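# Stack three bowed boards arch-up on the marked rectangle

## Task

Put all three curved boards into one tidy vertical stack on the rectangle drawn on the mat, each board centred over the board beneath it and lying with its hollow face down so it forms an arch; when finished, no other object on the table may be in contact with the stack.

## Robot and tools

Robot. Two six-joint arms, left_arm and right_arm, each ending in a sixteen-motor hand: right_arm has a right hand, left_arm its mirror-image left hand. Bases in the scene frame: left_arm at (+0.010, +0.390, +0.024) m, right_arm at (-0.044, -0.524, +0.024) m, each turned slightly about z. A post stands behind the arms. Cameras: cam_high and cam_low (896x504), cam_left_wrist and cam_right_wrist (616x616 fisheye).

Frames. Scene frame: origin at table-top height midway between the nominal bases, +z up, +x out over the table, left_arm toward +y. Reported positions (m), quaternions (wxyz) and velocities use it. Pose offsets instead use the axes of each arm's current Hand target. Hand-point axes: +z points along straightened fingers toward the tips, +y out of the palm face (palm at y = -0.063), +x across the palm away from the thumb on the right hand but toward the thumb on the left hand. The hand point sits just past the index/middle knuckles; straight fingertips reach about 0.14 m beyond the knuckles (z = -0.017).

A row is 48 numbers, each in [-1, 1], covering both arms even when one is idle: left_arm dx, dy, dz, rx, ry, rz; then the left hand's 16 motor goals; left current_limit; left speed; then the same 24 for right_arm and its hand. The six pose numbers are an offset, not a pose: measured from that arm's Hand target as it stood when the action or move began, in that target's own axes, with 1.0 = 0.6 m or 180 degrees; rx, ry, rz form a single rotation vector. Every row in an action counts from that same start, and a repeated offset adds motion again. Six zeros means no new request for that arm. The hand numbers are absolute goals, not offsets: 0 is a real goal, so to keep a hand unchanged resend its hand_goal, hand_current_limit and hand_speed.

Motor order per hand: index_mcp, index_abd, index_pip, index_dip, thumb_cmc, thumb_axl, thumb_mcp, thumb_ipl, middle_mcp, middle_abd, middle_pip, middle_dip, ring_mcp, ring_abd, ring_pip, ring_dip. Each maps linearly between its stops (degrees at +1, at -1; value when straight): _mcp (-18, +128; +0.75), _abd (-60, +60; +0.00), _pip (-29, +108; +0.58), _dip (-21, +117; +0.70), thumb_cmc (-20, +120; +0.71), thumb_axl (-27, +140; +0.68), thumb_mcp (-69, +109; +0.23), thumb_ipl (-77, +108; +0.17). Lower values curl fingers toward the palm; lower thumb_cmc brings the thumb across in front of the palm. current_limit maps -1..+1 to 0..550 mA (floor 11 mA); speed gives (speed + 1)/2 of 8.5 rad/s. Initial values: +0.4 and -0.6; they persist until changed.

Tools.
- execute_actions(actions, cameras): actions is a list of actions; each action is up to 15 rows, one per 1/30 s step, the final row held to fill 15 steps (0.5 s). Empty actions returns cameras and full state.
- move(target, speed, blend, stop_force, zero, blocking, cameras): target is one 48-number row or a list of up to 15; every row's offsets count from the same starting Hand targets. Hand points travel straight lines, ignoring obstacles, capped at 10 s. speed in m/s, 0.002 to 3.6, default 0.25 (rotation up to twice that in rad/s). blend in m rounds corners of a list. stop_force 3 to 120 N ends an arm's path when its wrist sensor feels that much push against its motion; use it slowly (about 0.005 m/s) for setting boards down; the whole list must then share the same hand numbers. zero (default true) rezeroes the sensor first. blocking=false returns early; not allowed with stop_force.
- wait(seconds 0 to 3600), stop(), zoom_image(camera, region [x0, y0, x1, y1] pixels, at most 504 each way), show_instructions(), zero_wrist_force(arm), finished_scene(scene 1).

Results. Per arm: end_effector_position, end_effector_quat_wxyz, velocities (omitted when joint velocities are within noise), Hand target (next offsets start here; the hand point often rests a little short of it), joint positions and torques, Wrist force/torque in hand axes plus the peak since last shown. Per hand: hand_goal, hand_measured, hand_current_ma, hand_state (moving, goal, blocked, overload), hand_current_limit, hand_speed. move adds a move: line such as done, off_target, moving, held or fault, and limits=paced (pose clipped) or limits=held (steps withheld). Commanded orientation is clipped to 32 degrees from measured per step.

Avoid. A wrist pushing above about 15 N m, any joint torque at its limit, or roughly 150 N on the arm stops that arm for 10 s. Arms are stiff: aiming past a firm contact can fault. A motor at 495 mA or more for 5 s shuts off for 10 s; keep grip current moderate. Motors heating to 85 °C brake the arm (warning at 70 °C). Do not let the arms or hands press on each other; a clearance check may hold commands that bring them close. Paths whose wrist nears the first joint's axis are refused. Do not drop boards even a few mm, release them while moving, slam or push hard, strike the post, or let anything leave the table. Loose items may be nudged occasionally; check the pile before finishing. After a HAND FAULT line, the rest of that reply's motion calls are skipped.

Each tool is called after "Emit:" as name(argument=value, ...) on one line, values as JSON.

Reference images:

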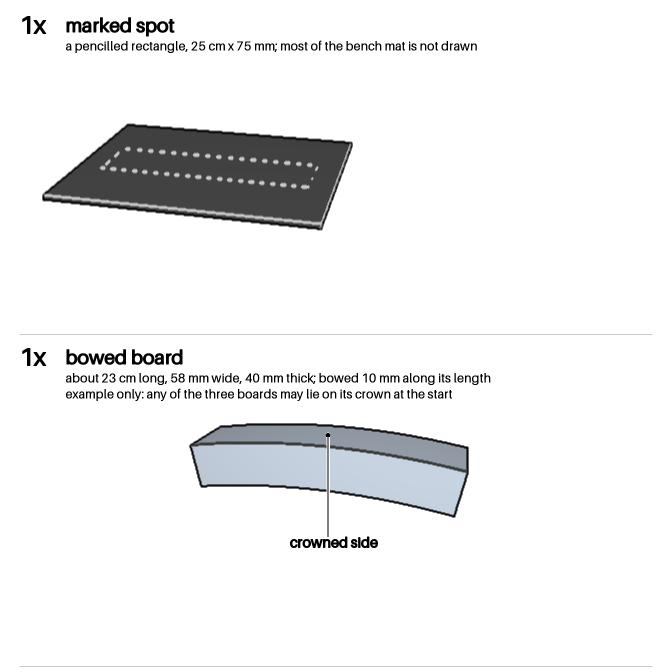

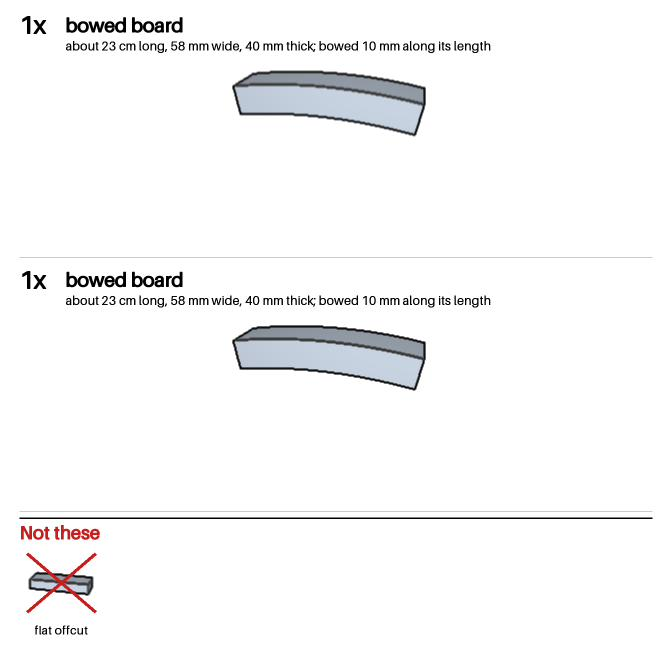

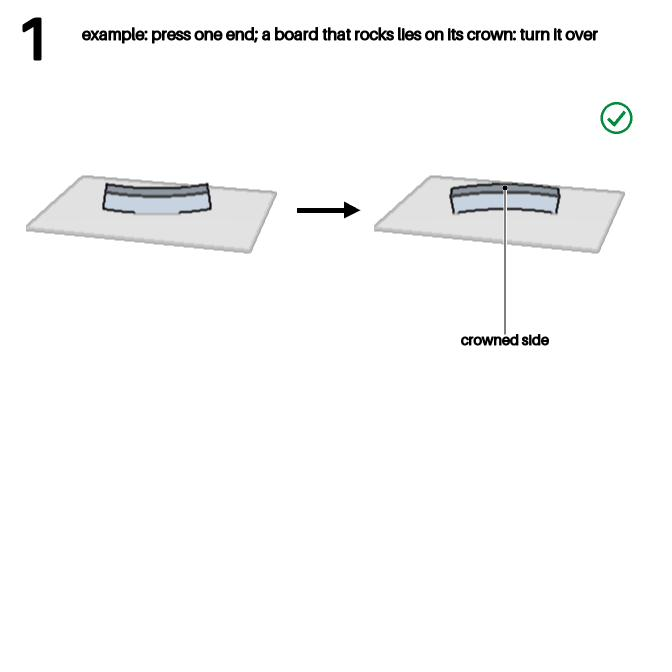

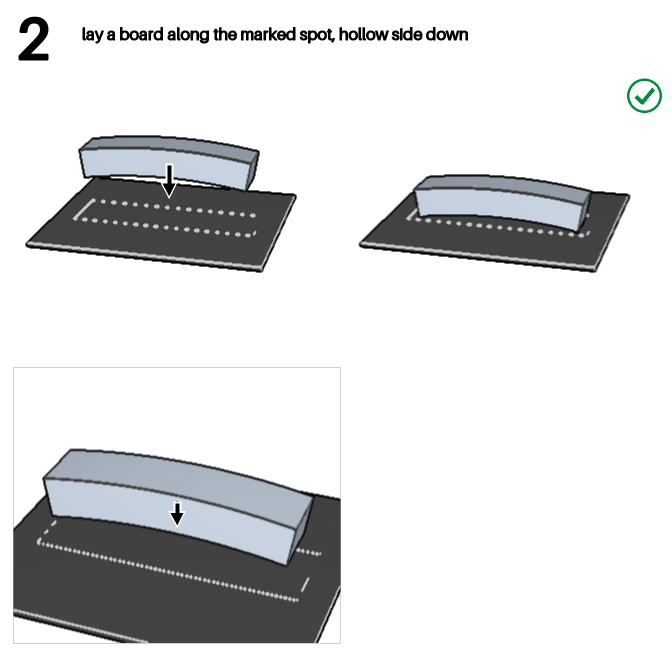

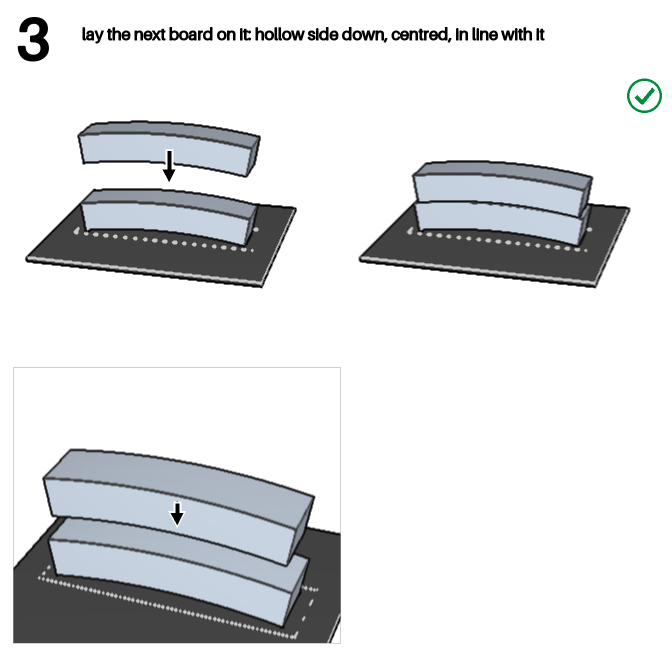

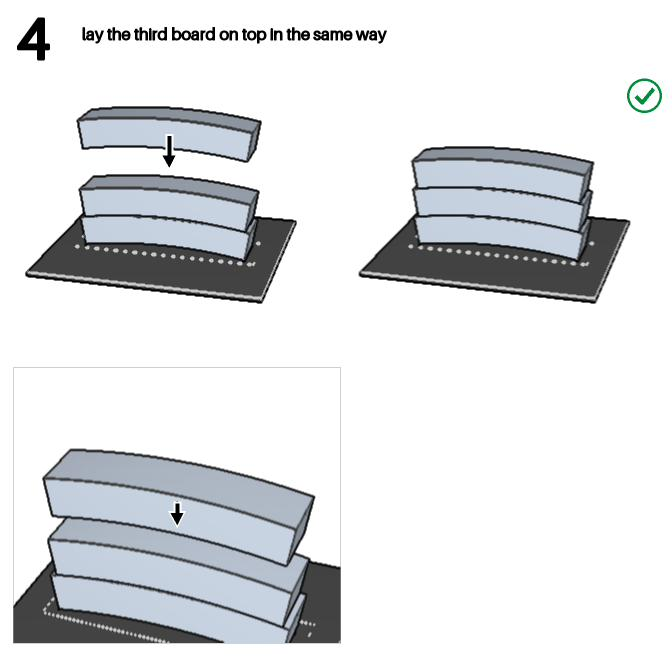

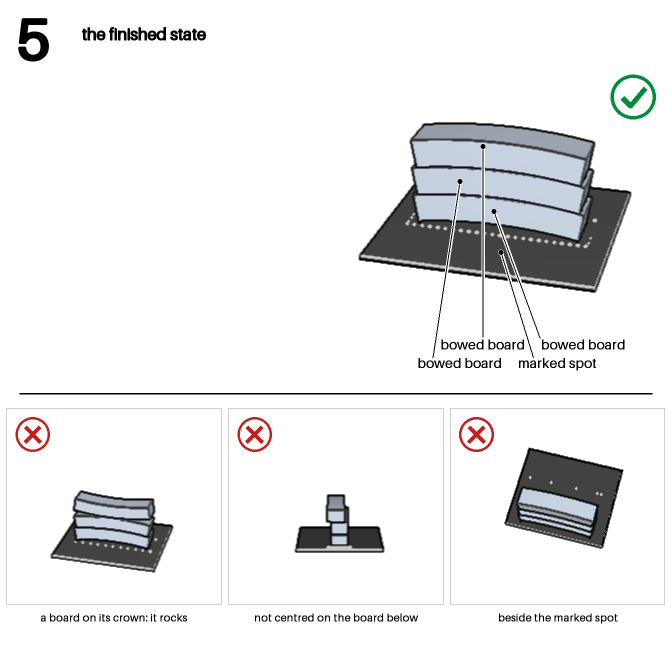

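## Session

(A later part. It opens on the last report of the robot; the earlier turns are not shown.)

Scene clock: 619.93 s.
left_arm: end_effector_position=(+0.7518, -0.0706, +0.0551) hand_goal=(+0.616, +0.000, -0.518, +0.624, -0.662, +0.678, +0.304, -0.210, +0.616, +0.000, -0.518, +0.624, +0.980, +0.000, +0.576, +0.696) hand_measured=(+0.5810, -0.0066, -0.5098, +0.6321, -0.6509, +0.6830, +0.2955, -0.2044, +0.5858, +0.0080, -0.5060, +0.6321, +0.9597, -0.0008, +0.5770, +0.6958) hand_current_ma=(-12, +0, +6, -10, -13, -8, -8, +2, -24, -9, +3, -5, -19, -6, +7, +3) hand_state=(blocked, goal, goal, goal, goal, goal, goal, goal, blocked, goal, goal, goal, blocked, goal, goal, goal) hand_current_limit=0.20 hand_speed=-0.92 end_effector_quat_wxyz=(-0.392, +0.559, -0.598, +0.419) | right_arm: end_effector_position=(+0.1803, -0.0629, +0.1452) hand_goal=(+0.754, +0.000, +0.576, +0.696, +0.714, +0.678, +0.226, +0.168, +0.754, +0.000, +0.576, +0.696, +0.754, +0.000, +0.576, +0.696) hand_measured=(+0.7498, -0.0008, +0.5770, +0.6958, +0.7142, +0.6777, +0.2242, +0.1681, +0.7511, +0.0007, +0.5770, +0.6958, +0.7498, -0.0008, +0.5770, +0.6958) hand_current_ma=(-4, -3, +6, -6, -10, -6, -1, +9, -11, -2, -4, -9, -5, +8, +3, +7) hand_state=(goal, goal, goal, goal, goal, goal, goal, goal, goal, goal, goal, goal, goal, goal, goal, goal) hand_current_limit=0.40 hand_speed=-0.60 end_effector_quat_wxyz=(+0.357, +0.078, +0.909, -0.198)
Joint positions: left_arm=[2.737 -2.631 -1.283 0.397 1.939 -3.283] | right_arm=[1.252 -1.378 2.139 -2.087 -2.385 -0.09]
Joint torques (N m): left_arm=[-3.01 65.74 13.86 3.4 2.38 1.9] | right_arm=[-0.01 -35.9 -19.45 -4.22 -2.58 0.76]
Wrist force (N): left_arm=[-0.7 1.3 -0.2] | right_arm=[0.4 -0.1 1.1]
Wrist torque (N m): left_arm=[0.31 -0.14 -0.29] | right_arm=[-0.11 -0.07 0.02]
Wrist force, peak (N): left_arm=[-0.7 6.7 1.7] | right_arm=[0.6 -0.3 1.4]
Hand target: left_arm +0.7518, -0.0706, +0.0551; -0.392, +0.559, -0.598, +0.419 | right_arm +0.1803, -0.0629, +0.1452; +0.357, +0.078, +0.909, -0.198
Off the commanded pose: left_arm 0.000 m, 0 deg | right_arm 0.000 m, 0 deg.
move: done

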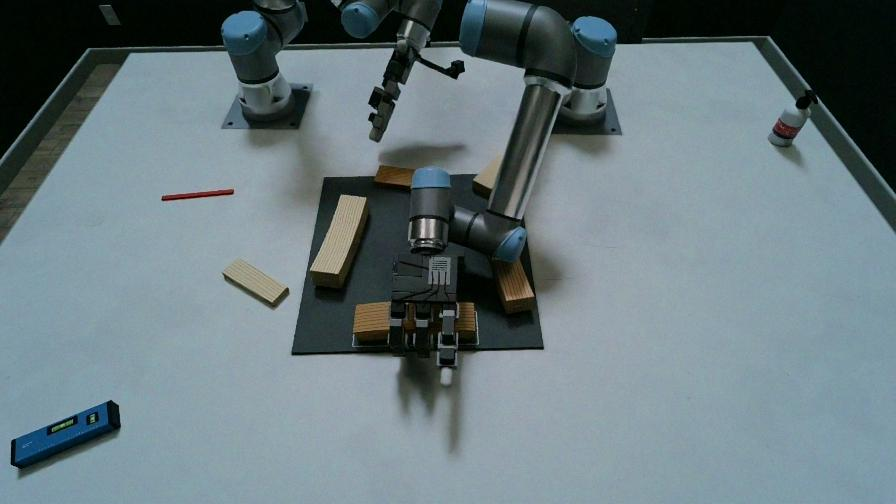

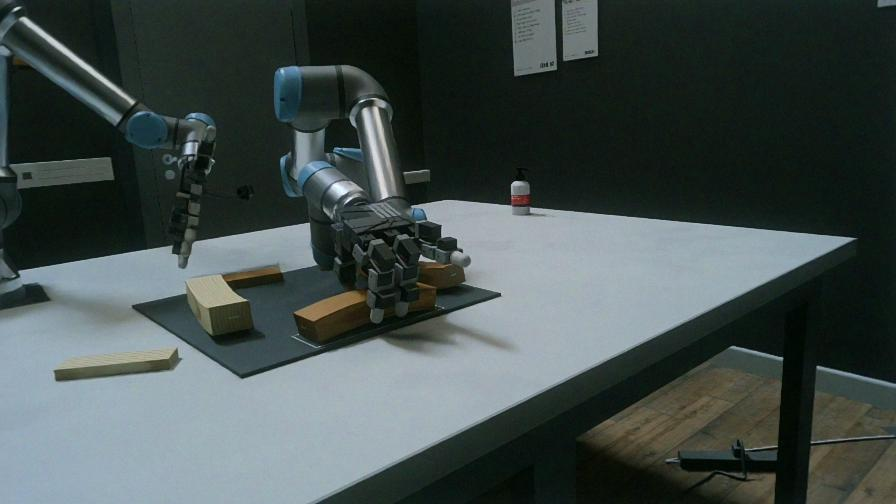

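Emit:
move(target=[0,-0.2506,-0.0912,0,0,0, 0.616,0,-0.518,0.623,-0.514,0.677,0.303,-0.211,0.616,0,-0.518,0.623,0.98,0,0.576,0.696,0.2,-0.8, 0,0,0,0,0,0,0.754,0,0.576,0.696,0.714,0.678,0.226,0.168,0.754,0,0.576,0.696,0.754,0,0.576,0.696,0.4,-0.6], speed=0.08, cameras=[])

Emit:
move(target=[0.2,0,0,0,0,0, 0.616,0,-0.518,0.623,-0.514,0.677,0.303,-0.211,0.98,0,0.576,0.696,0.98,0,0.576,0.696,0.3,-0.6, 0,0,0,0,0,0,0.754,0,0.576,0.696,0.714,0.678,0.226,0.168,0.754,0,0.576,0.696,0.754,0,0.576,0.696,0.4,-0.6], speed=0.12, cameras=["cam_high","cam_low","cam_left_wrist"])

Emit:
zoom_image(camera="cam_high", region=[450, 190, 550, 330])

Emit:
zoom_image(camera="cam_high", region=[430, 290, 490, 350])

Emit:
zoom_image(camera="cam_low", region=[270, 230, 470, 370])

Scene clock: 638.73 s.
left_arm: end_effector_position=(+0.7518, -0.0705, +0.2154) hand_goal=(+0.616, +0.000, -0.518, +0.624, -0.514, +0.678, +0.304, -0.210, +0.616, +0.000, -0.518, +0.624, +0.980, +0.000, +0.576, +0.696) hand_measured=(+0.5822, -0.0066, -0.5098, +0.6321, -0.5203, +0.6830, +0.2955, -0.2044, +0.5858, +0.0065, -0.5073, +0.6334, +0.9597, -0.0008, +0.5770, +0.6971) hand_current_ma=(-8, -3, -9, +0, -21, +3, -3, +8, -15, -5, +9, -19, -15, -3, +10, +4) hand_state=(blocked, goal, goal, goal, goal, goal, goal, goal, blocked, goal, goal, goal, blocked, goal, goal, goal) hand_current_limit=0.20 hand_speed=-0.80 end_effector_quat_wxyz=(-0.392, +0.559, -0.598, +0.420) | right_arm: end_effector_position=(+0.1803, -0.0629, +0.1452) hand_goal=(+0.754, +0.000, +0.576, +0.696, +0.714, +0.678, +0.226, +0.168, +0.754, +0.000, +0.576, +0.696, +0.754, +0.000, +0.576, +0.696) hand_measured=(+0.7498, -0.0008, +0.5770, +0.6958, +0.7154, +0.6777, +0.2242, +0.1672, +0.7523, -0.0008, +0.5770, +0.6958, +0.7511, +0.0007, +0.5757, +0.6945) hand_current_ma=(+0, -4, +6, -4, -6, -13, -10, +8, -9, -3, -7, -3, -5, +4, +5, +6) hand_state=(goal, goal, goal, goal, goal, goal, goal, goal, goal, goal, goal, goal, goal, goal, goal, goal) hand_current_limit=0.40 hand_speed=-0.60 end_effector_quat_wxyz=(+0.357, +0.078, +0.909, -0.198)
Joint positions: left_arm=[2.737 -2.393 -1.269 0.146 1.939 -3.283] | right_arm=[1.252 -1.378 2.139 -2.087 -2.385 -0.09]
Joint torques (N m): left_arm=[8.34 43.8 9.51 4.34 -2.58 1.1] | right_arm=[0.98 -35.45 -19.56 -4.25 -2.68 0.72]
Wrist force (N): left_arm=[-0.7 1.3 0.1] | right_arm=[0.4 -0.2 1.2]
Wrist torque (N m): left_arm=[0.28 -0.12 -0.27] | right_arm=[-0.13 -0.08 0.03]
Wrist force, peak (N): left_arm=[-0.7 2.6 0.0] | right_arm=[0.6 -0.1 1.7]
Hand target: left_arm +0.7517, -0.0705, +0.2151; -0.392, +0.559, -0.598, +0.419 | right_arm +0.1803, -0.0629, +0.1452; +0.357, +0.078, +0.909, -0.198
Off the commanded pose: left_arm 0.000 m, 0 deg | right_arm 0.000 m, 0 deg.
move: done

Scene clock: 640.20 s.
left_arm: end_effector_position=(+0.7436, -0.1903, +0.2151) hand_goal=(+0.616, +0.000, -0.518, +0.624, -0.514, +0.678, +0.304, -0.210, +0.980, +0.000, +0.576, +0.696, +0.980, +0.000, +0.576, +0.696) hand_measured=(+0.5822, -0.0037, -0.5098, +0.6321, -0.5190, +0.6830, +0.2955, -0.2044, +0.9488, +0.0080, +0.5641, +0.6920, +0.9585, +0.0095, +0.5770, +0.6971) hand_current_ma=(-5, -2, +5, -5, -2, +2, -9, -3, -21, -2, +1, -14, -9, -2, -3, +1) hand_state=(blocked, goal, goal, goal, goal, goal, goal, goal, blocked, goal, goal, goal, blocked, goal, goal, goal) hand_current_limit=0.30 hand_speed=-0.60 end_effector_quat_wxyz=(-0.392, +0.559, -0.598, +0.419) | right_arm: end_effector_position=(+0.1803, -0.0629, +0.1452) hand_goal=(+0.754, +0.000, +0.576, +0.696, +0.714, +0.678, +0.226, +0.168, +0.754, +0.000, +0.576, +0.696, +0.754, +0.000, +0.576, +0.696) hand_measured=(+0.7498, -0.0008, +0.5770, +0.6958, +0.7142, +0.6777, +0.2242, +0.1672, +0.7511, -0.0008, +0.5757, +0.6958, +0.7498, -0.0008, +0.5770, +0.6958) hand_current_ma=(-1, -5, +1, -5, -8, -11, -4, +9, -8, -5, -6, +1, +0, +2, -3, +1) hand_state=(goal, goal, goal, goal, goal, goal, goal, goal, goal, goal, goal, goal, goal, goal, goal, goal) hand_current_limit=0.40 hand_speed=-0.60 end_effector_quat_wxyz=(+0.357, +0.078, +0.909, -0.198)
Joint positions: left_arm=[2.589 -2.563 -0.936 -0.043 2.076 -3.344] | right_arm=[1.252 -1.378 2.139 -2.087 -2.385 -0.09]
Joint torques (N m): left_arm=[5.15 72.44 15.72 3.88 -2.67 1.92] | right_arm=[0.18 -35.62 -19.76 -4.27 -2.44 0.83]
Wrist force (N): left_arm=[-0.8 1.5 -0.1] | right_arm=[0.6 0.0 1.2]
Wrist torque (N m): left_arm=[0.29 -0.12 -0.21] | right_arm=[-0.09 -0.11 0.05]
Wrist force, peak (N): left_arm=[-1.7 1.5 0.1] | right_arm=[0.5 -0.3 1.5]
Hand target: left_arm +0.7436, -0.1902, +0.2152; -0.392, +0.559, -0.598, +0.419 | right_arm +0.1803, -0.0629, +0.1452; +0.357, +0.078, +0.909, -0.198
Off the commanded pose: left_arm 0.000 m, 0 deg | right_arm 0.000 m, 0 deg.
move: done
cam_left_wrist: T_world_to_cam=[[0.28107, 0.77484, 0.56624, -0.21759], [-0.54931, -0.35392, 0.75696, 0.12701], [0.78693, -0.5238, 0.32616, -0.63105]] pos_world=[0.62752, -0.117, 0.23289]

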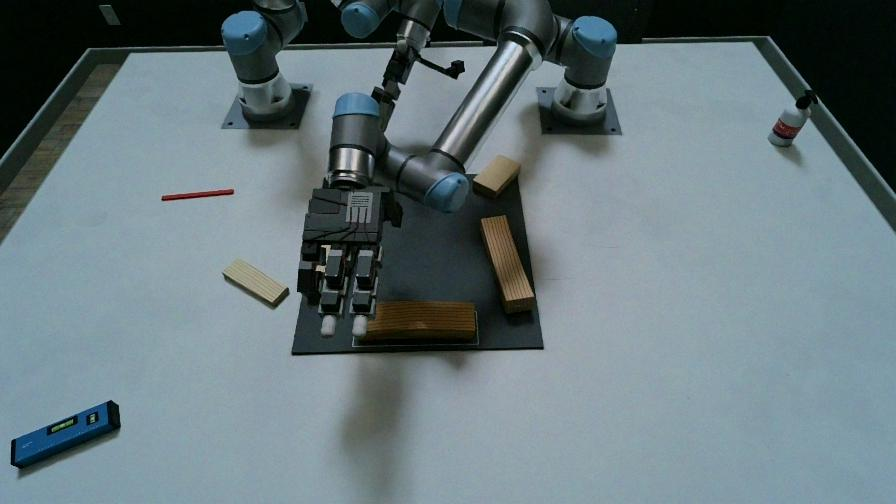

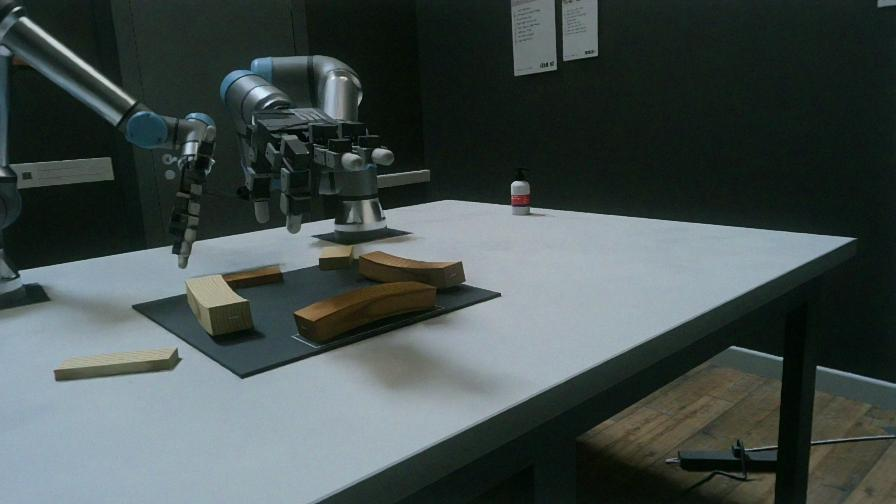

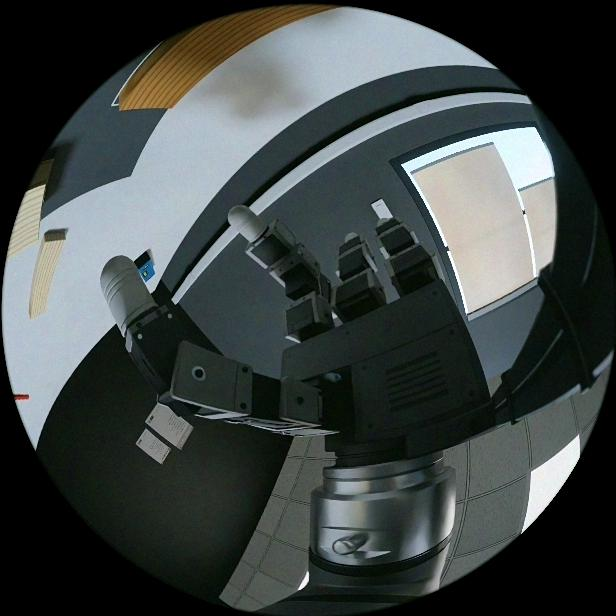

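Scaled by 3.600 from the camera's image (finer frame: 1280x720).

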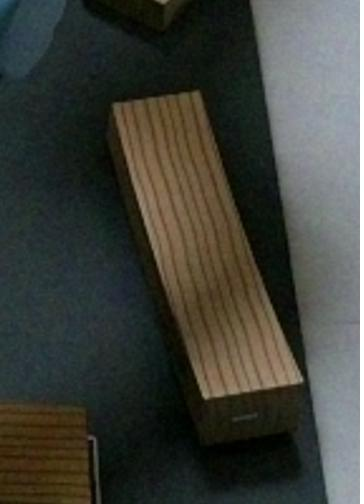

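Scaled by 8.400 from the camera's image (finer frame: 1280x720).

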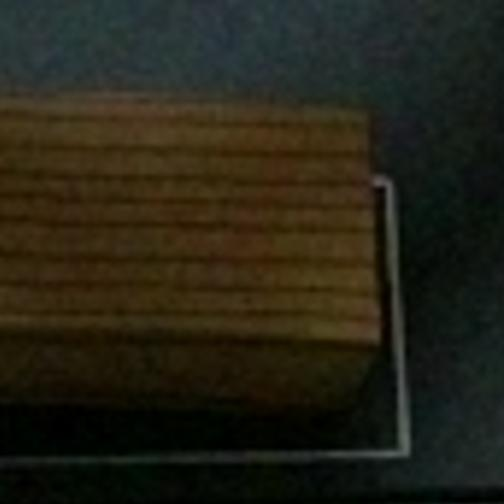

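Scaled by 2.520 from the camera's image (finer frame: 1280x720).

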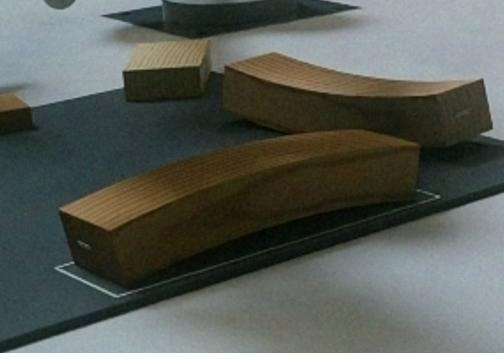

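Emit:
move(target=[-0.5060,0.0455,-0.1248,0,0.4020,0.1463, 0.616,0,-0.518,0.623,-0.514,0.677,0.303,-0.211,0.98,0,0.576,0.696,0.98,0,0.576,0.696,0.3,-0.6, 0,0,0,0,0,0,0.754,0,0.576,0.696,0.714,0.678,0.226,0.168,0.754,0,0.576,0.696,0.754,0,0.576,0.696,0.4,-0.6], speed=0.15, cameras=["cam_high","cam_low"])

Scene clock: 653.13 s.
left_arm: end_effector_position=(+0.6848, +0.1181, +0.2151) hand_goal=(+0.616, +0.000, -0.518, +0.624, -0.514, +0.678, +0.304, -0.210, +0.980, +0.000, +0.576, +0.696, +0.980, +0.000, +0.576, +0.696) hand_measured=(+0.5822, -0.0023, -0.5098, +0.6334, -0.5190, +0.6830, +0.2955, -0.2044, +0.9476, +0.0095, +0.5629, +0.6920, +0.9597, +0.0109, +0.5770, +0.6958) hand_current_ma=(-9, -3, +0, +1, -6, -8, -7, +3, -19, -5, +5, +0, +2, +5, +5, +10) hand_state=(blocked, goal, goal, goal, goal, goal, goal, goal, blocked, goal, goal, goal, blocked, goal, goal, goal) hand_current_limit=0.30 hand_speed=-0.60 end_effector_quat_wxyz=(+0.046, -0.065, +0.816, -0.572) | right_arm: end_effector_position=(+0.1803, -0.0629, +0.1452) hand_goal=(+0.754, +0.000, +0.576, +0.696, +0.714, +0.678, +0.226, +0.168, +0.754, +0.000, +0.576, +0.696, +0.754, +0.000, +0.576, +0.696) hand_measured=(+0.7511, +0.0007, +0.5770, +0.6971, +0.7129, +0.6777, +0.2252, +0.1672, +0.7511, +0.0007, +0.5770, +0.6958, +0.7498, -0.0008, +0.5757, +0.6971) hand_current_ma=(-2, -9, +8, -4, -14, -11, -6, +10, -3, -1, -5, -1, -7, +1, -1, +1) hand_state=(goal, goal, goal, goal, goal, goal, goal, goal, goal, goal, goal, goal, goal, goal, goal, goal) hand_current_limit=0.40 hand_speed=-0.60 end_effector_quat_wxyz=(+0.357, +0.078, +0.909, -0.198)
Joint positions: left_arm=[3.272 -2.125 -1.544 -0.814 0.358 -1.815] | right_arm=[1.252 -1.378 2.139 -2.087 -2.385 -0.09]
Joint torques (N m): left_arm=[-10.44 35.04 8.03 1.54 0.95 0.83] | right_arm=[0.44 -35.91 -19.5 -4.06 -2.63 0.72]
Wrist force (N): left_arm=[-0.8 1.4 0.1] | right_arm=[0.4 0.1 0.8]
Wrist torque (N m): left_arm=[0.32 -0.12 -0.24] | right_arm=[-0.05 -0.07 0.03]
Wrist force, peak (N): left_arm=[-1.3 1.7 0.3] | right_arm=[0.8 0.0 1.4]
Hand target: left_arm +0.6847, +0.1181, +0.2149; +0.046, -0.065, +0.816, -0.572 | right_arm +0.1803, -0.0629, +0.1452; +0.357, +0.078, +0.909, -0.198
Off the commanded pose: left_arm 0.000 m, 0 deg | right_arm 0.000 m, 0 deg.
move: done

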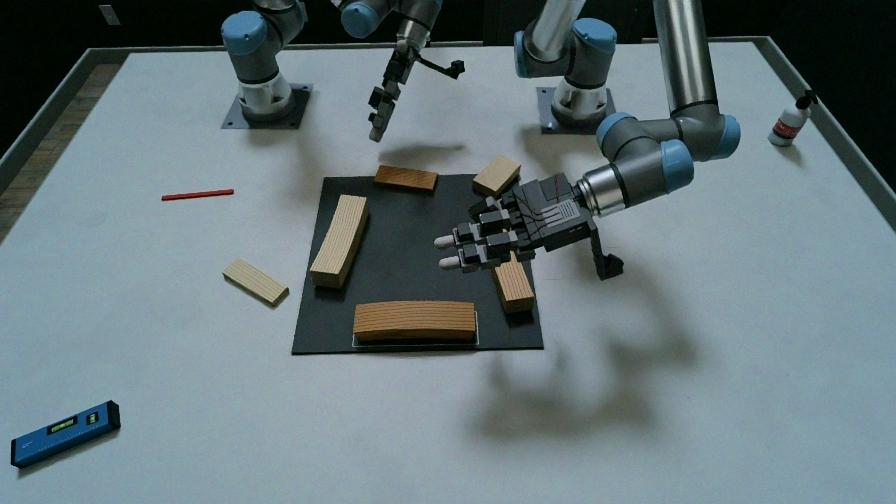

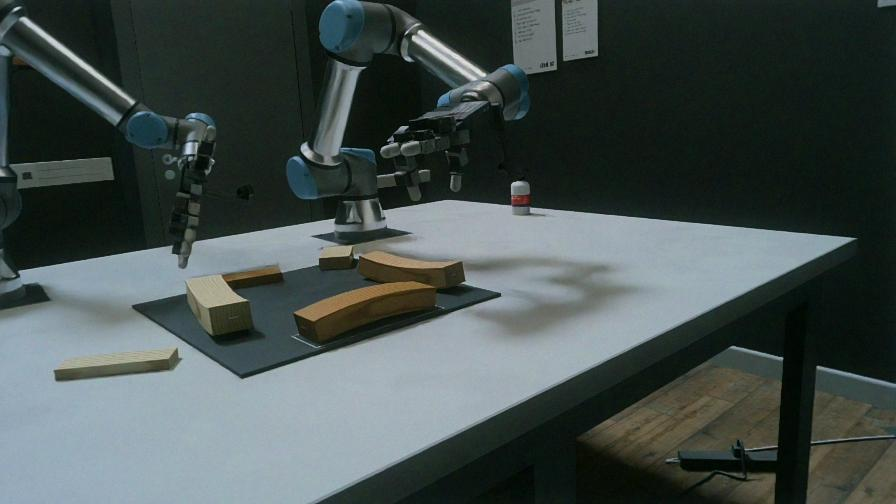

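Emit:
move(target=[0,0.2506,0.0912,0,0,0, 0.616,0,-0.518,0.623,-0.514,0.677,0.303,-0.211,0.98,0,0.576,0.696,0.98,0,0.576,0.696,0.3,-0.6, 0,0,0,0,0,0,0.754,0,0.576,0.696,0.714,0.678,0.226,0.168,0.754,0,0.576,0.696,0.754,0,0.576,0.696,0.4,-0.6], speed=0.08, stop_force=10, cameras=["cam_high","cam_low","cam_left_wrist"])

Emit:
zoom_image(camera="cam_low", region=[320, 160, 520, 340])

Emit:
zoom_image(camera="cam_left_wrist", region=[80, 100, 380, 400])

Scene clock: 663.67 s.
left_arm: end_effector_position=(+0.6848, +0.1180, +0.0549) hand_goal=(+0.616, +0.000, -0.518, +0.624, -0.514, +0.678, +0.304, -0.210, +0.980, +0.000, +0.576, +0.696, +0.980, +0.000, +0.576, +0.696) hand_measured=(+0.5822, -0.0037, -0.5086, +0.6321, -0.5190, +0.6830, +0.2955, -0.2035, +0.9488, +0.0095, +0.5641, +0.6920, +0.9585, +0.0109, +0.5757, +0.6958) hand_current_ma=(-3, -1, -3, -13, -7, +12, +0, -7, -18, -4, +2, -18, -7, -6, +9, +11) hand_state=(blocked, goal, goal, goal, goal, goal, goal, goal, blocked, goal, goal, goal, blocked, goal, goal, goal) hand_current_limit=0.30 hand_speed=-0.60 end_effector_quat_wxyz=(+0.046, -0.065, +0.816, -0.572) | right_arm: end_effector_position=(+0.1803, -0.0629, +0.1452) hand_goal=(+0.754, +0.000, +0.576, +0.696, +0.714, +0.678, +0.226, +0.168, +0.754, +0.000, +0.576, +0.696, +0.754, +0.000, +0.576, +0.696) hand_measured=(+0.7498, -0.0008, +0.5757, +0.6971, +0.7142, +0.6767, +0.2242, +0.1681, +0.7511, -0.0008, +0.5770, +0.6971, +0.7498, -0.0008, +0.5770, +0.6958) hand_current_ma=(+1, -6, +6, -4, -5, -11, -3, +13, -8, -7, -5, -3, -2, +4, +0, +1) hand_state=(goal, goal, goal, goal, goal, goal, goal, goal, goal, goal, goal, goal, goal, goal, goal, goal) hand_current_limit=0.40 hand_speed=-0.60 end_effector_quat_wxyz=(+0.357, +0.078, +0.909, -0.198)
Joint positions: left_arm=[3.271 -2.365 -1.624 -0.494 0.358 -1.815] | right_arm=[1.252 -1.378 2.139 -2.087 -2.385 -0.09]
Joint torques (N m): left_arm=[-8.36 62.46 30.43 0.73 0.95 1.65] | right_arm=[0.8 -35.68 -19.42 -4.25 -2.72 0.97]
Wrist force (N): left_arm=[-0.7 1.7 0.0] | right_arm=[0.6 -0.2 1.1]
Wrist torque (N m): left_arm=[0.34 -0.13 -0.23] | right_arm=[-0.13 -0.11 0.05]
Wrist force, peak (N): left_arm=[-0.8 2.4 0.3] | right_arm=[0.6 -0.2 1.5]
Hand target: left_arm +0.6848, +0.1180, +0.0549; +0.046, -0.065, +0.816, -0.572 | right_arm +0.1803, -0.0629, +0.1452; +0.357, +0.078, +0.909, -0.198
Off the commanded pose: left_arm 0.000 m, 0 deg | right_arm 0.000 m, 0 deg.
move: done
cam_left_wrist: T_world_to_cam=[[0.8176, -0.09964, 0.5671, -0.61353], [-0.46919, 0.45561, 0.75649, 0.17469], [-0.33376, -0.88458, 0.32576, 0.43895]] pos_world=[0.73008, 0.24756, 0.07279]

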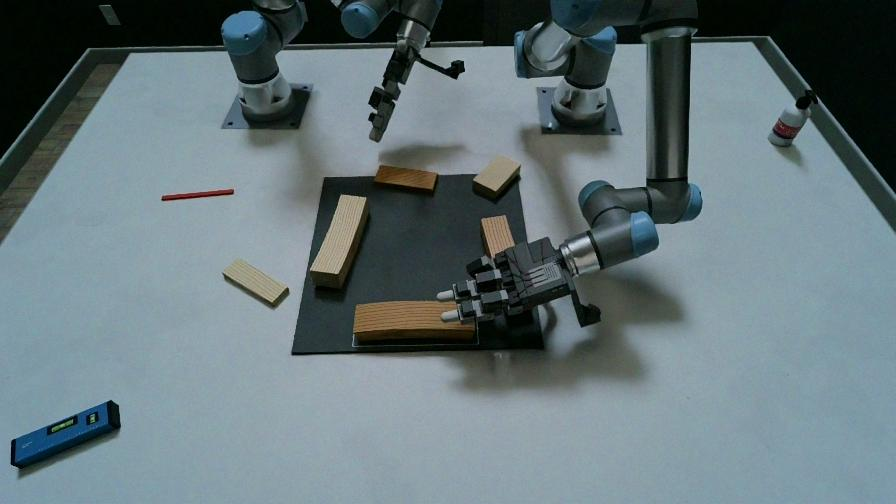

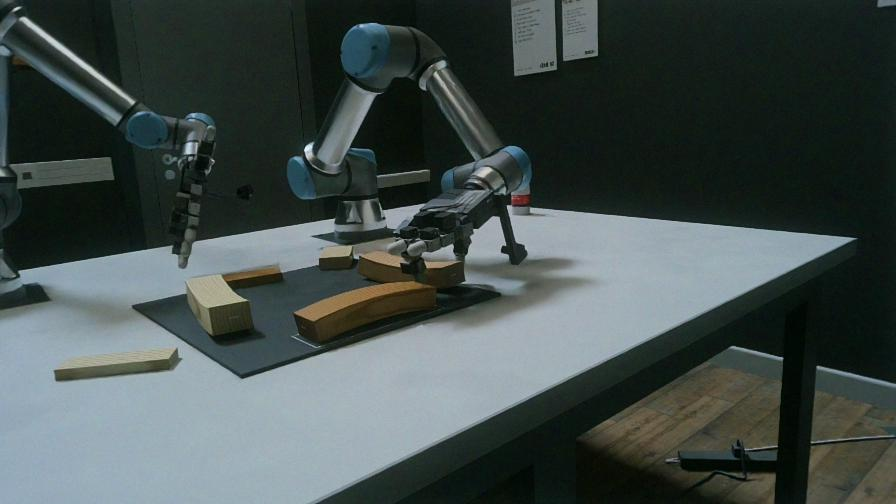

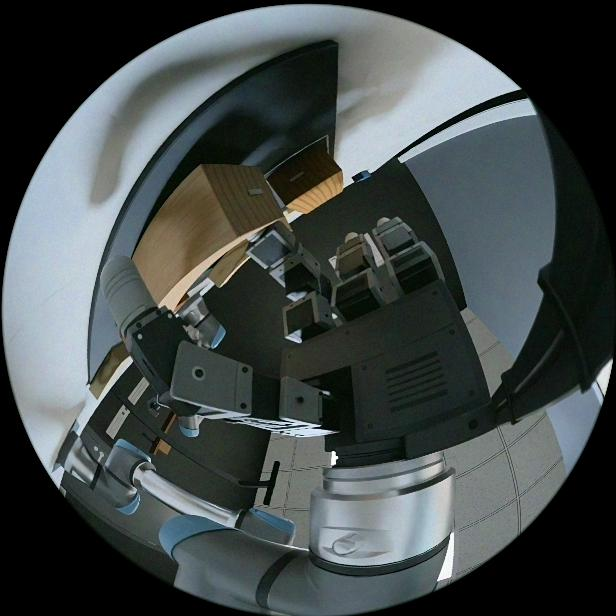

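Scaled by 2.520 from the camera's image (finer frame: 1280x720).

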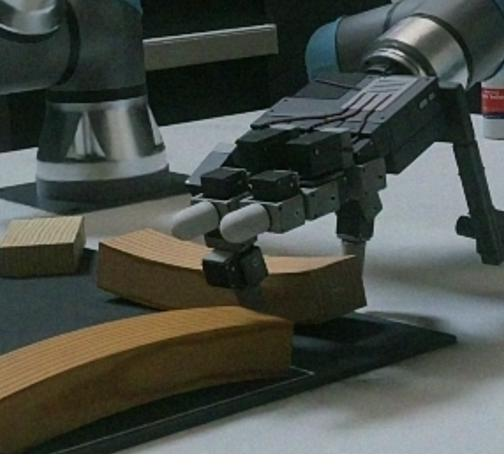

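Scaled by 1.680 from the camera's image (finer frame: 880x880).

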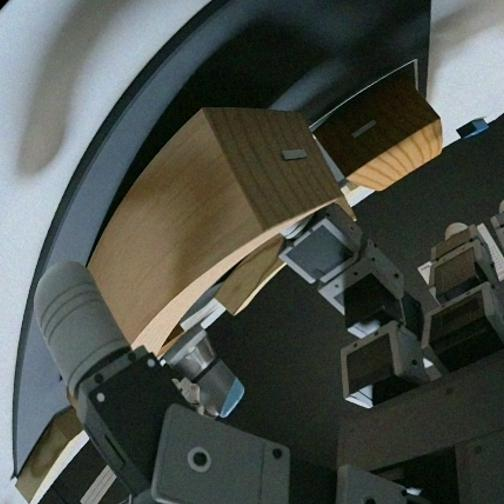

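Emit:
move(target=[[0,0,0,0,0,0, 0.40,0,-0.518,0.623,-0.514,0.677,0.11,-0.211,0.98,0,0.576,0.696,0.98,0,0.576,0.696,0.1,-0.85, 0,0,0,0,0,0,0.754,0,0.576,0.696,0.714,0.678,0.226,0.168,0.754,0,0.576,0.696,0.754,0,0.576,0.696,0.4,-0.6],[0,0,0,0,0,0, 0.17,0,-0.66,0.60,-0.514,0.677,-0.14,-0.35,0.98,0,0.576,0.696,0.98,0,0.576,0.696,0.5,-0.85, 0,0,0,0,0,0,0.754,0,0.576,0.696,0.714,0.678,0.226,0.168,0.754,0,0.576,0.696,0.754,0,0.576,0.696,0.4,-0.6]], cameras=["cam_left_wrist"])

Emit:
zoom_image(camera="cam_left_wrist", region=[80, 100, 380, 400])

Scene clock: 672.97 s.
left_arm: end_effector_position=(+0.6848, +0.1180, +0.0549) hand_goal=(+0.170, +0.000, -0.660, +0.600, -0.514, +0.678, -0.140, -0.350, +0.980, +0.000, +0.576, +0.696, +0.980, +0.000, +0.576, +0.696) hand_measured=(+0.4532, -0.0110, -0.5060, +0.6359, -0.5190, +0.6841, +0.1530, -0.2149, +0.9488, +0.0080, +0.5629, +0.6920, +0.9585, +0.0080, +0.5770, +0.6958) hand_current_ma=(+421, +5, +135, +7, -6, +7, +404, +193, -14, +1, -1, +3, -12, -4, -2, +1) hand_state=(blocked, goal, blocked, blocked, goal, goal, blocked, blocked, blocked, goal, goal, goal, blocked, goal, goal, goal) hand_current_limit=0.50 hand_speed=-0.85 end_effector_quat_wxyz=(+0.046, -0.065, +0.816, -0.572) | right_arm: end_effector_position=(+0.1803, -0.0629, +0.1452) hand_goal=(+0.754, +0.000, +0.576, +0.696, +0.714, +0.678, +0.226, +0.168, +0.754, +0.000, +0.576, +0.696, +0.754, +0.000, +0.576, +0.696) hand_measured=(+0.7511, -0.0008, +0.5782, +0.6958, +0.7142, +0.6767, +0.2252, +0.1672, +0.7511, +0.0007, +0.5770, +0.6958, +0.7498, -0.0008, +0.5770, +0.6958) hand_current_ma=(+4, -5, +3, -8, -9, -7, -3, +11, -8, -3, -4, -5, -5, +3, +0, +4) hand_state=(goal, goal, goal, goal, goal, goal, goal, goal, goal, goal, goal, goal, goal, goal, goal, goal) hand_current_limit=0.40 hand_speed=-0.60 end_effector_quat_wxyz=(+0.357, +0.078, +0.909, -0.198)
Joint positions: left_arm=[3.271 -2.365 -1.624 -0.494 0.358 -1.815] | right_arm=[1.252 -1.378 2.139 -2.087 -2.385 -0.09]
Joint torques (N m): left_arm=[-0.61 60.52 28.92 0.76 0.65 1.76] | right_arm=[-0.27 -36.6 -20.21 -4.15 -2.74 0.7]
Wrist force (N): left_arm=[-1.1 1.0 0.0] | right_arm=[0.5 -0.1 1.2]
Wrist torque (N m): left_arm=[0.36 -0.17 -0.22] | right_arm=[-0.11 -0.10 0.04]
Wrist force, peak (N): left_arm=[-0.8 1.9 0.1] | right_arm=[0.8 -0.2 1.6]
Hand target: left_arm +0.6848, +0.1180, +0.0549; +0.046, -0.065, +0.816, -0.572 | right_arm +0.1803, -0.0629, +0.1452; +0.357, +0.078, +0.909, -0.198
Off the commanded pose: left_arm 0.000 m, 0 deg | right_arm 0.000 m, 0 deg.
move: done
cam_left_wrist: T_world_to_cam=[[0.8176, -0.09964, 0.5671, -0.61353], [-0.46919, 0.45561, 0.75649, 0.17469], [-0.33376, -0.88458, 0.32576, 0.43895]] pos_world=[0.73008, 0.24756, 0.07279]

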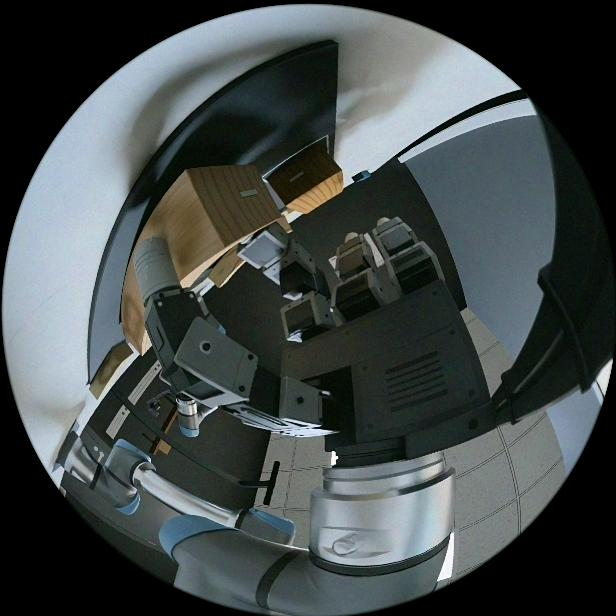

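Scaled by 1.680 from the camera's image (finer frame: 880x880).

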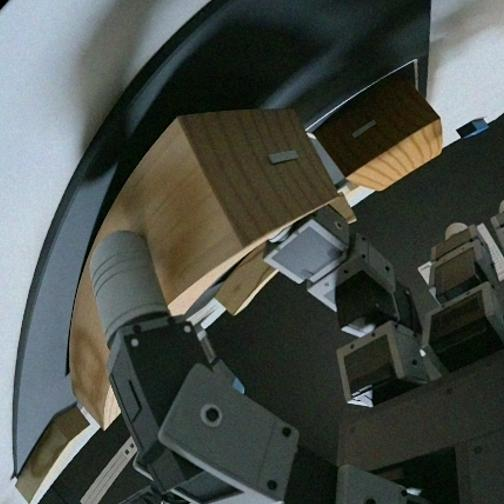

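Emit:
move(target=[[0.0267,-0.0752,-0.0274,0,0,0, 0.17,0,-0.66,0.60,-0.514,0.677,-0.14,-0.35,0.98,0,0.576,0.696,0.98,0,0.576,0.696,0.5,-0.85, 0,0,0,0,0,0,0.754,0,0.576,0.696,0.714,0.678,0.226,0.168,0.754,0,0.576,0.696,0.754,0,0.576,0.696,0.4,-0.6],[0.070,-0.1394,-0.0507,0,0,0, 0.17,0,-0.66,0.60,-0.514,0.677,-0.14,-0.35,0.98,0,0.576,0.696,0.98,0,0.576,0.696,0.5,-0.85, 0,0,0,0,0,0,0.754,0,0.576,0.696,0.714,0.678,0.226,0.168,0.754,0,0.576,0.696,0.754,0,0.576,0.696,0.4,-0.6],[0.1525,-0.2114,-0.0770,0,0,0, 0.17,0,-0.66,0.60,-0.514,0.677,-0.14,-0.35,0.98,0,0.576,0.696,0.98,0,0.576,0.696,0.5,-0.85, 0,0,0,0,0,0,0.754,0,0.576,0.696,0.714,0.678,0.226,0.168,0.754,0,0.576,0.696,0.754,0,0.576,0.696,0.4,-0.6],[0.2167,-0.2506,-0.0912,0,0,0, 0.17,0,-0.66,0.60,-0.514,0.677,-0.14,-0.35,0.98,0,0.576,0.696,0.98,0,0.576,0.696,0.5,-0.85, 0,0,0,0,0,0,0.754,0,0.576,0.696,0.714,0.678,0.226,0.168,0.754,0,0.576,0.696,0.754,0,0.576,0.696,0.4,-0.6]], speed=0.05, blend=[0.02,0.02,0.02,0], cameras=["cam_high","cam_low","cam_left_wrist"])

Emit:
zoom_image(camera="cam_low", region=[250, 110, 500, 320])

Emit:
zoom_image(camera="cam_left_wrist", region=[80, 100, 380, 400])

Scene clock: 684.97 s.
left_arm: end_effector_position=(+0.5561, +0.0975, +0.2149) hand_goal=(+0.170, +0.000, -0.660, +0.600, -0.514, +0.678, -0.140, -0.350, +0.980, +0.000, +0.576, +0.696, +0.980, +0.000, +0.576, +0.696) hand_measured=(+0.4532, -0.0154, -0.5034, +0.6703, -0.5002, +0.6841, +0.1401, -0.2140, +0.9476, +0.0095, +0.5629, +0.6920, +0.9573, +0.0109, +0.5770, +0.6958) hand_current_ma=(+425, -8, +152, +28, +1, +13, +413, +186, -22, -10, -5, +4, -9, +4, +2, +3) hand_state=(blocked, goal, blocked, blocked, goal, goal, blocked, blocked, blocked, goal, goal, goal, blocked, goal, goal, goal) hand_current_limit=0.50 hand_speed=-0.85 end_effector_quat_wxyz=(+0.046, -0.065, +0.816, -0.572) | right_arm: end_effector_position=(+0.1803, -0.0629, +0.1452) hand_goal=(+0.754, +0.000, +0.576, +0.696, +0.714, +0.678, +0.226, +0.168, +0.754, +0.000, +0.576, +0.696, +0.754, +0.000, +0.576, +0.696) hand_measured=(+0.7511, -0.0008, +0.5770, +0.6958, +0.7142, +0.6777, +0.2252, +0.1672, +0.7511, +0.0007, +0.5782, +0.6958, +0.7498, -0.0008, +0.5770, +0.6971) hand_current_ma=(+1, -5, +6, -8, -13, -12, +0, +10, -11, -7, -6, -3, -3, +7, -1, +4) hand_state=(goal, goal, goal, goal, goal, goal, goal, goal, goal, goal, goal, goal, goal, goal, goal, goal) hand_current_limit=0.40 hand_speed=-0.60 end_effector_quat_wxyz=(+0.357, +0.078, +0.909, -0.198)
Joint positions: left_arm=[3.251 -1.884 -1.933 -0.612 0.363 -1.872] | right_arm=[1.252 -1.378 2.139 -2.087 -2.385 -0.09]
Joint torques (N m): left_arm=[-1.48 25.21 35.06 2.16 0.41 1.5] | right_arm=[0.16 -35.77 -19.71 -4.2 -2.97 0.84]
Wrist force (N): left_arm=[-0.7 3.5 0.9] | right_arm=[0.7 -0.3 1.2]
Wrist torque (N m): left_arm=[0.35 -0.18 -0.20] | right_arm=[-0.14 -0.12 0.04]
Wrist force, peak (N): left_arm=[-0.3 4.3 1.2] | right_arm=[0.7 -0.3 1.5]
Hand target: left_arm +0.5563, +0.0975, +0.2149; +0.046, -0.065, +0.816, -0.572 | right_arm +0.1803, -0.0629, +0.1452; +0.357, +0.078, +0.909, -0.198
Off the commanded pose: left_arm 0.000 m, 0 deg | right_arm 0.000 m, 0 deg.
move: done
cam_left_wrist: T_world_to_cam=[[0.81783, -0.09963, 0.56676, -0.60109], [-0.46886, 0.45567, 0.75666, 0.00243], [-0.33365, -0.88456, 0.32595, 0.32565]] pos_world=[0.60138, 0.22706, 0.23269]

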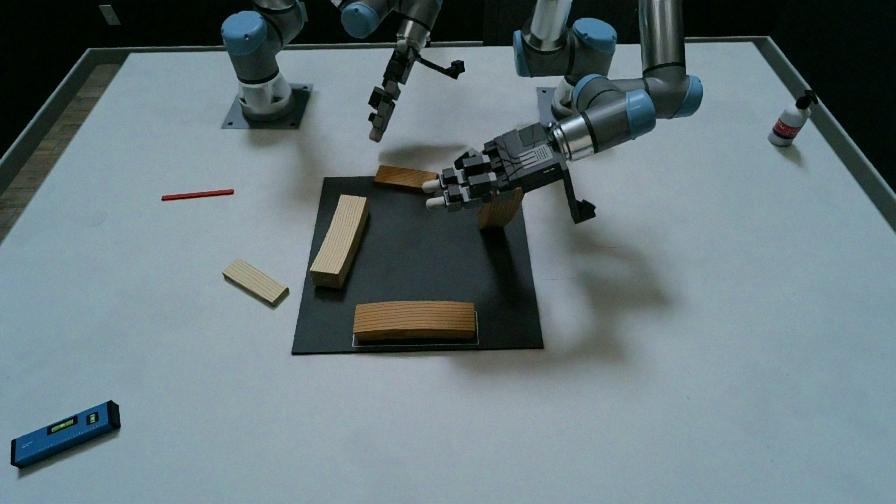

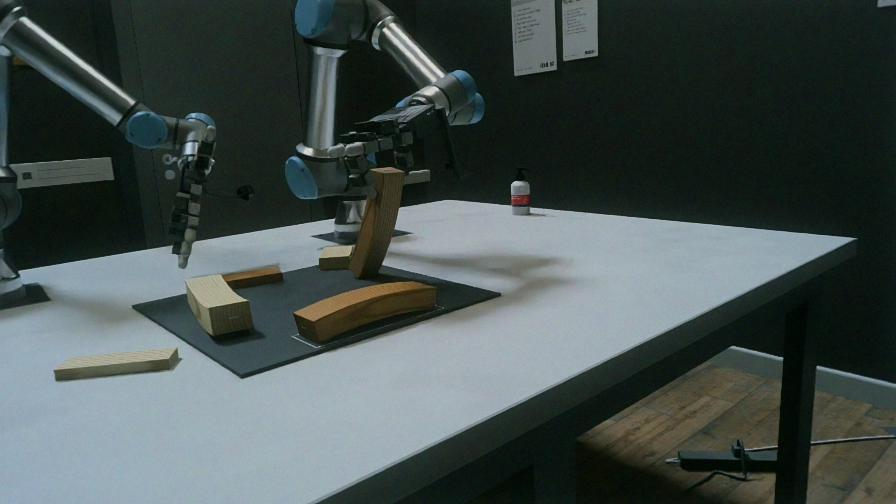

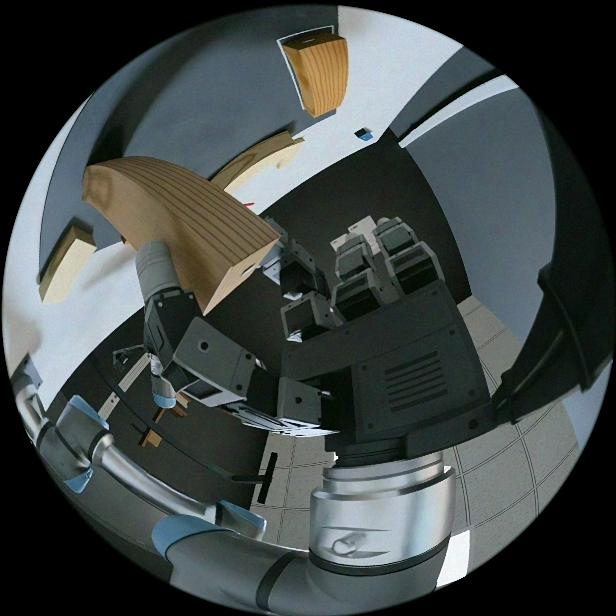

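Scaled by 2.016 from the camera's image (finer frame: 1280x720).

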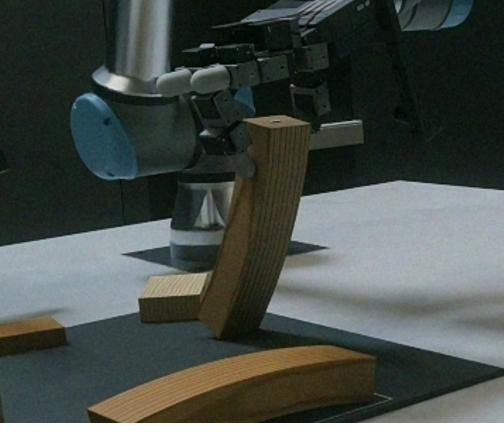

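Scaled by 1.680 from the camera's image (finer frame: 880x880).

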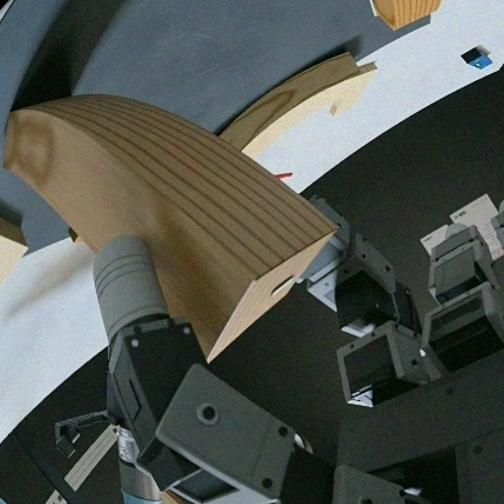

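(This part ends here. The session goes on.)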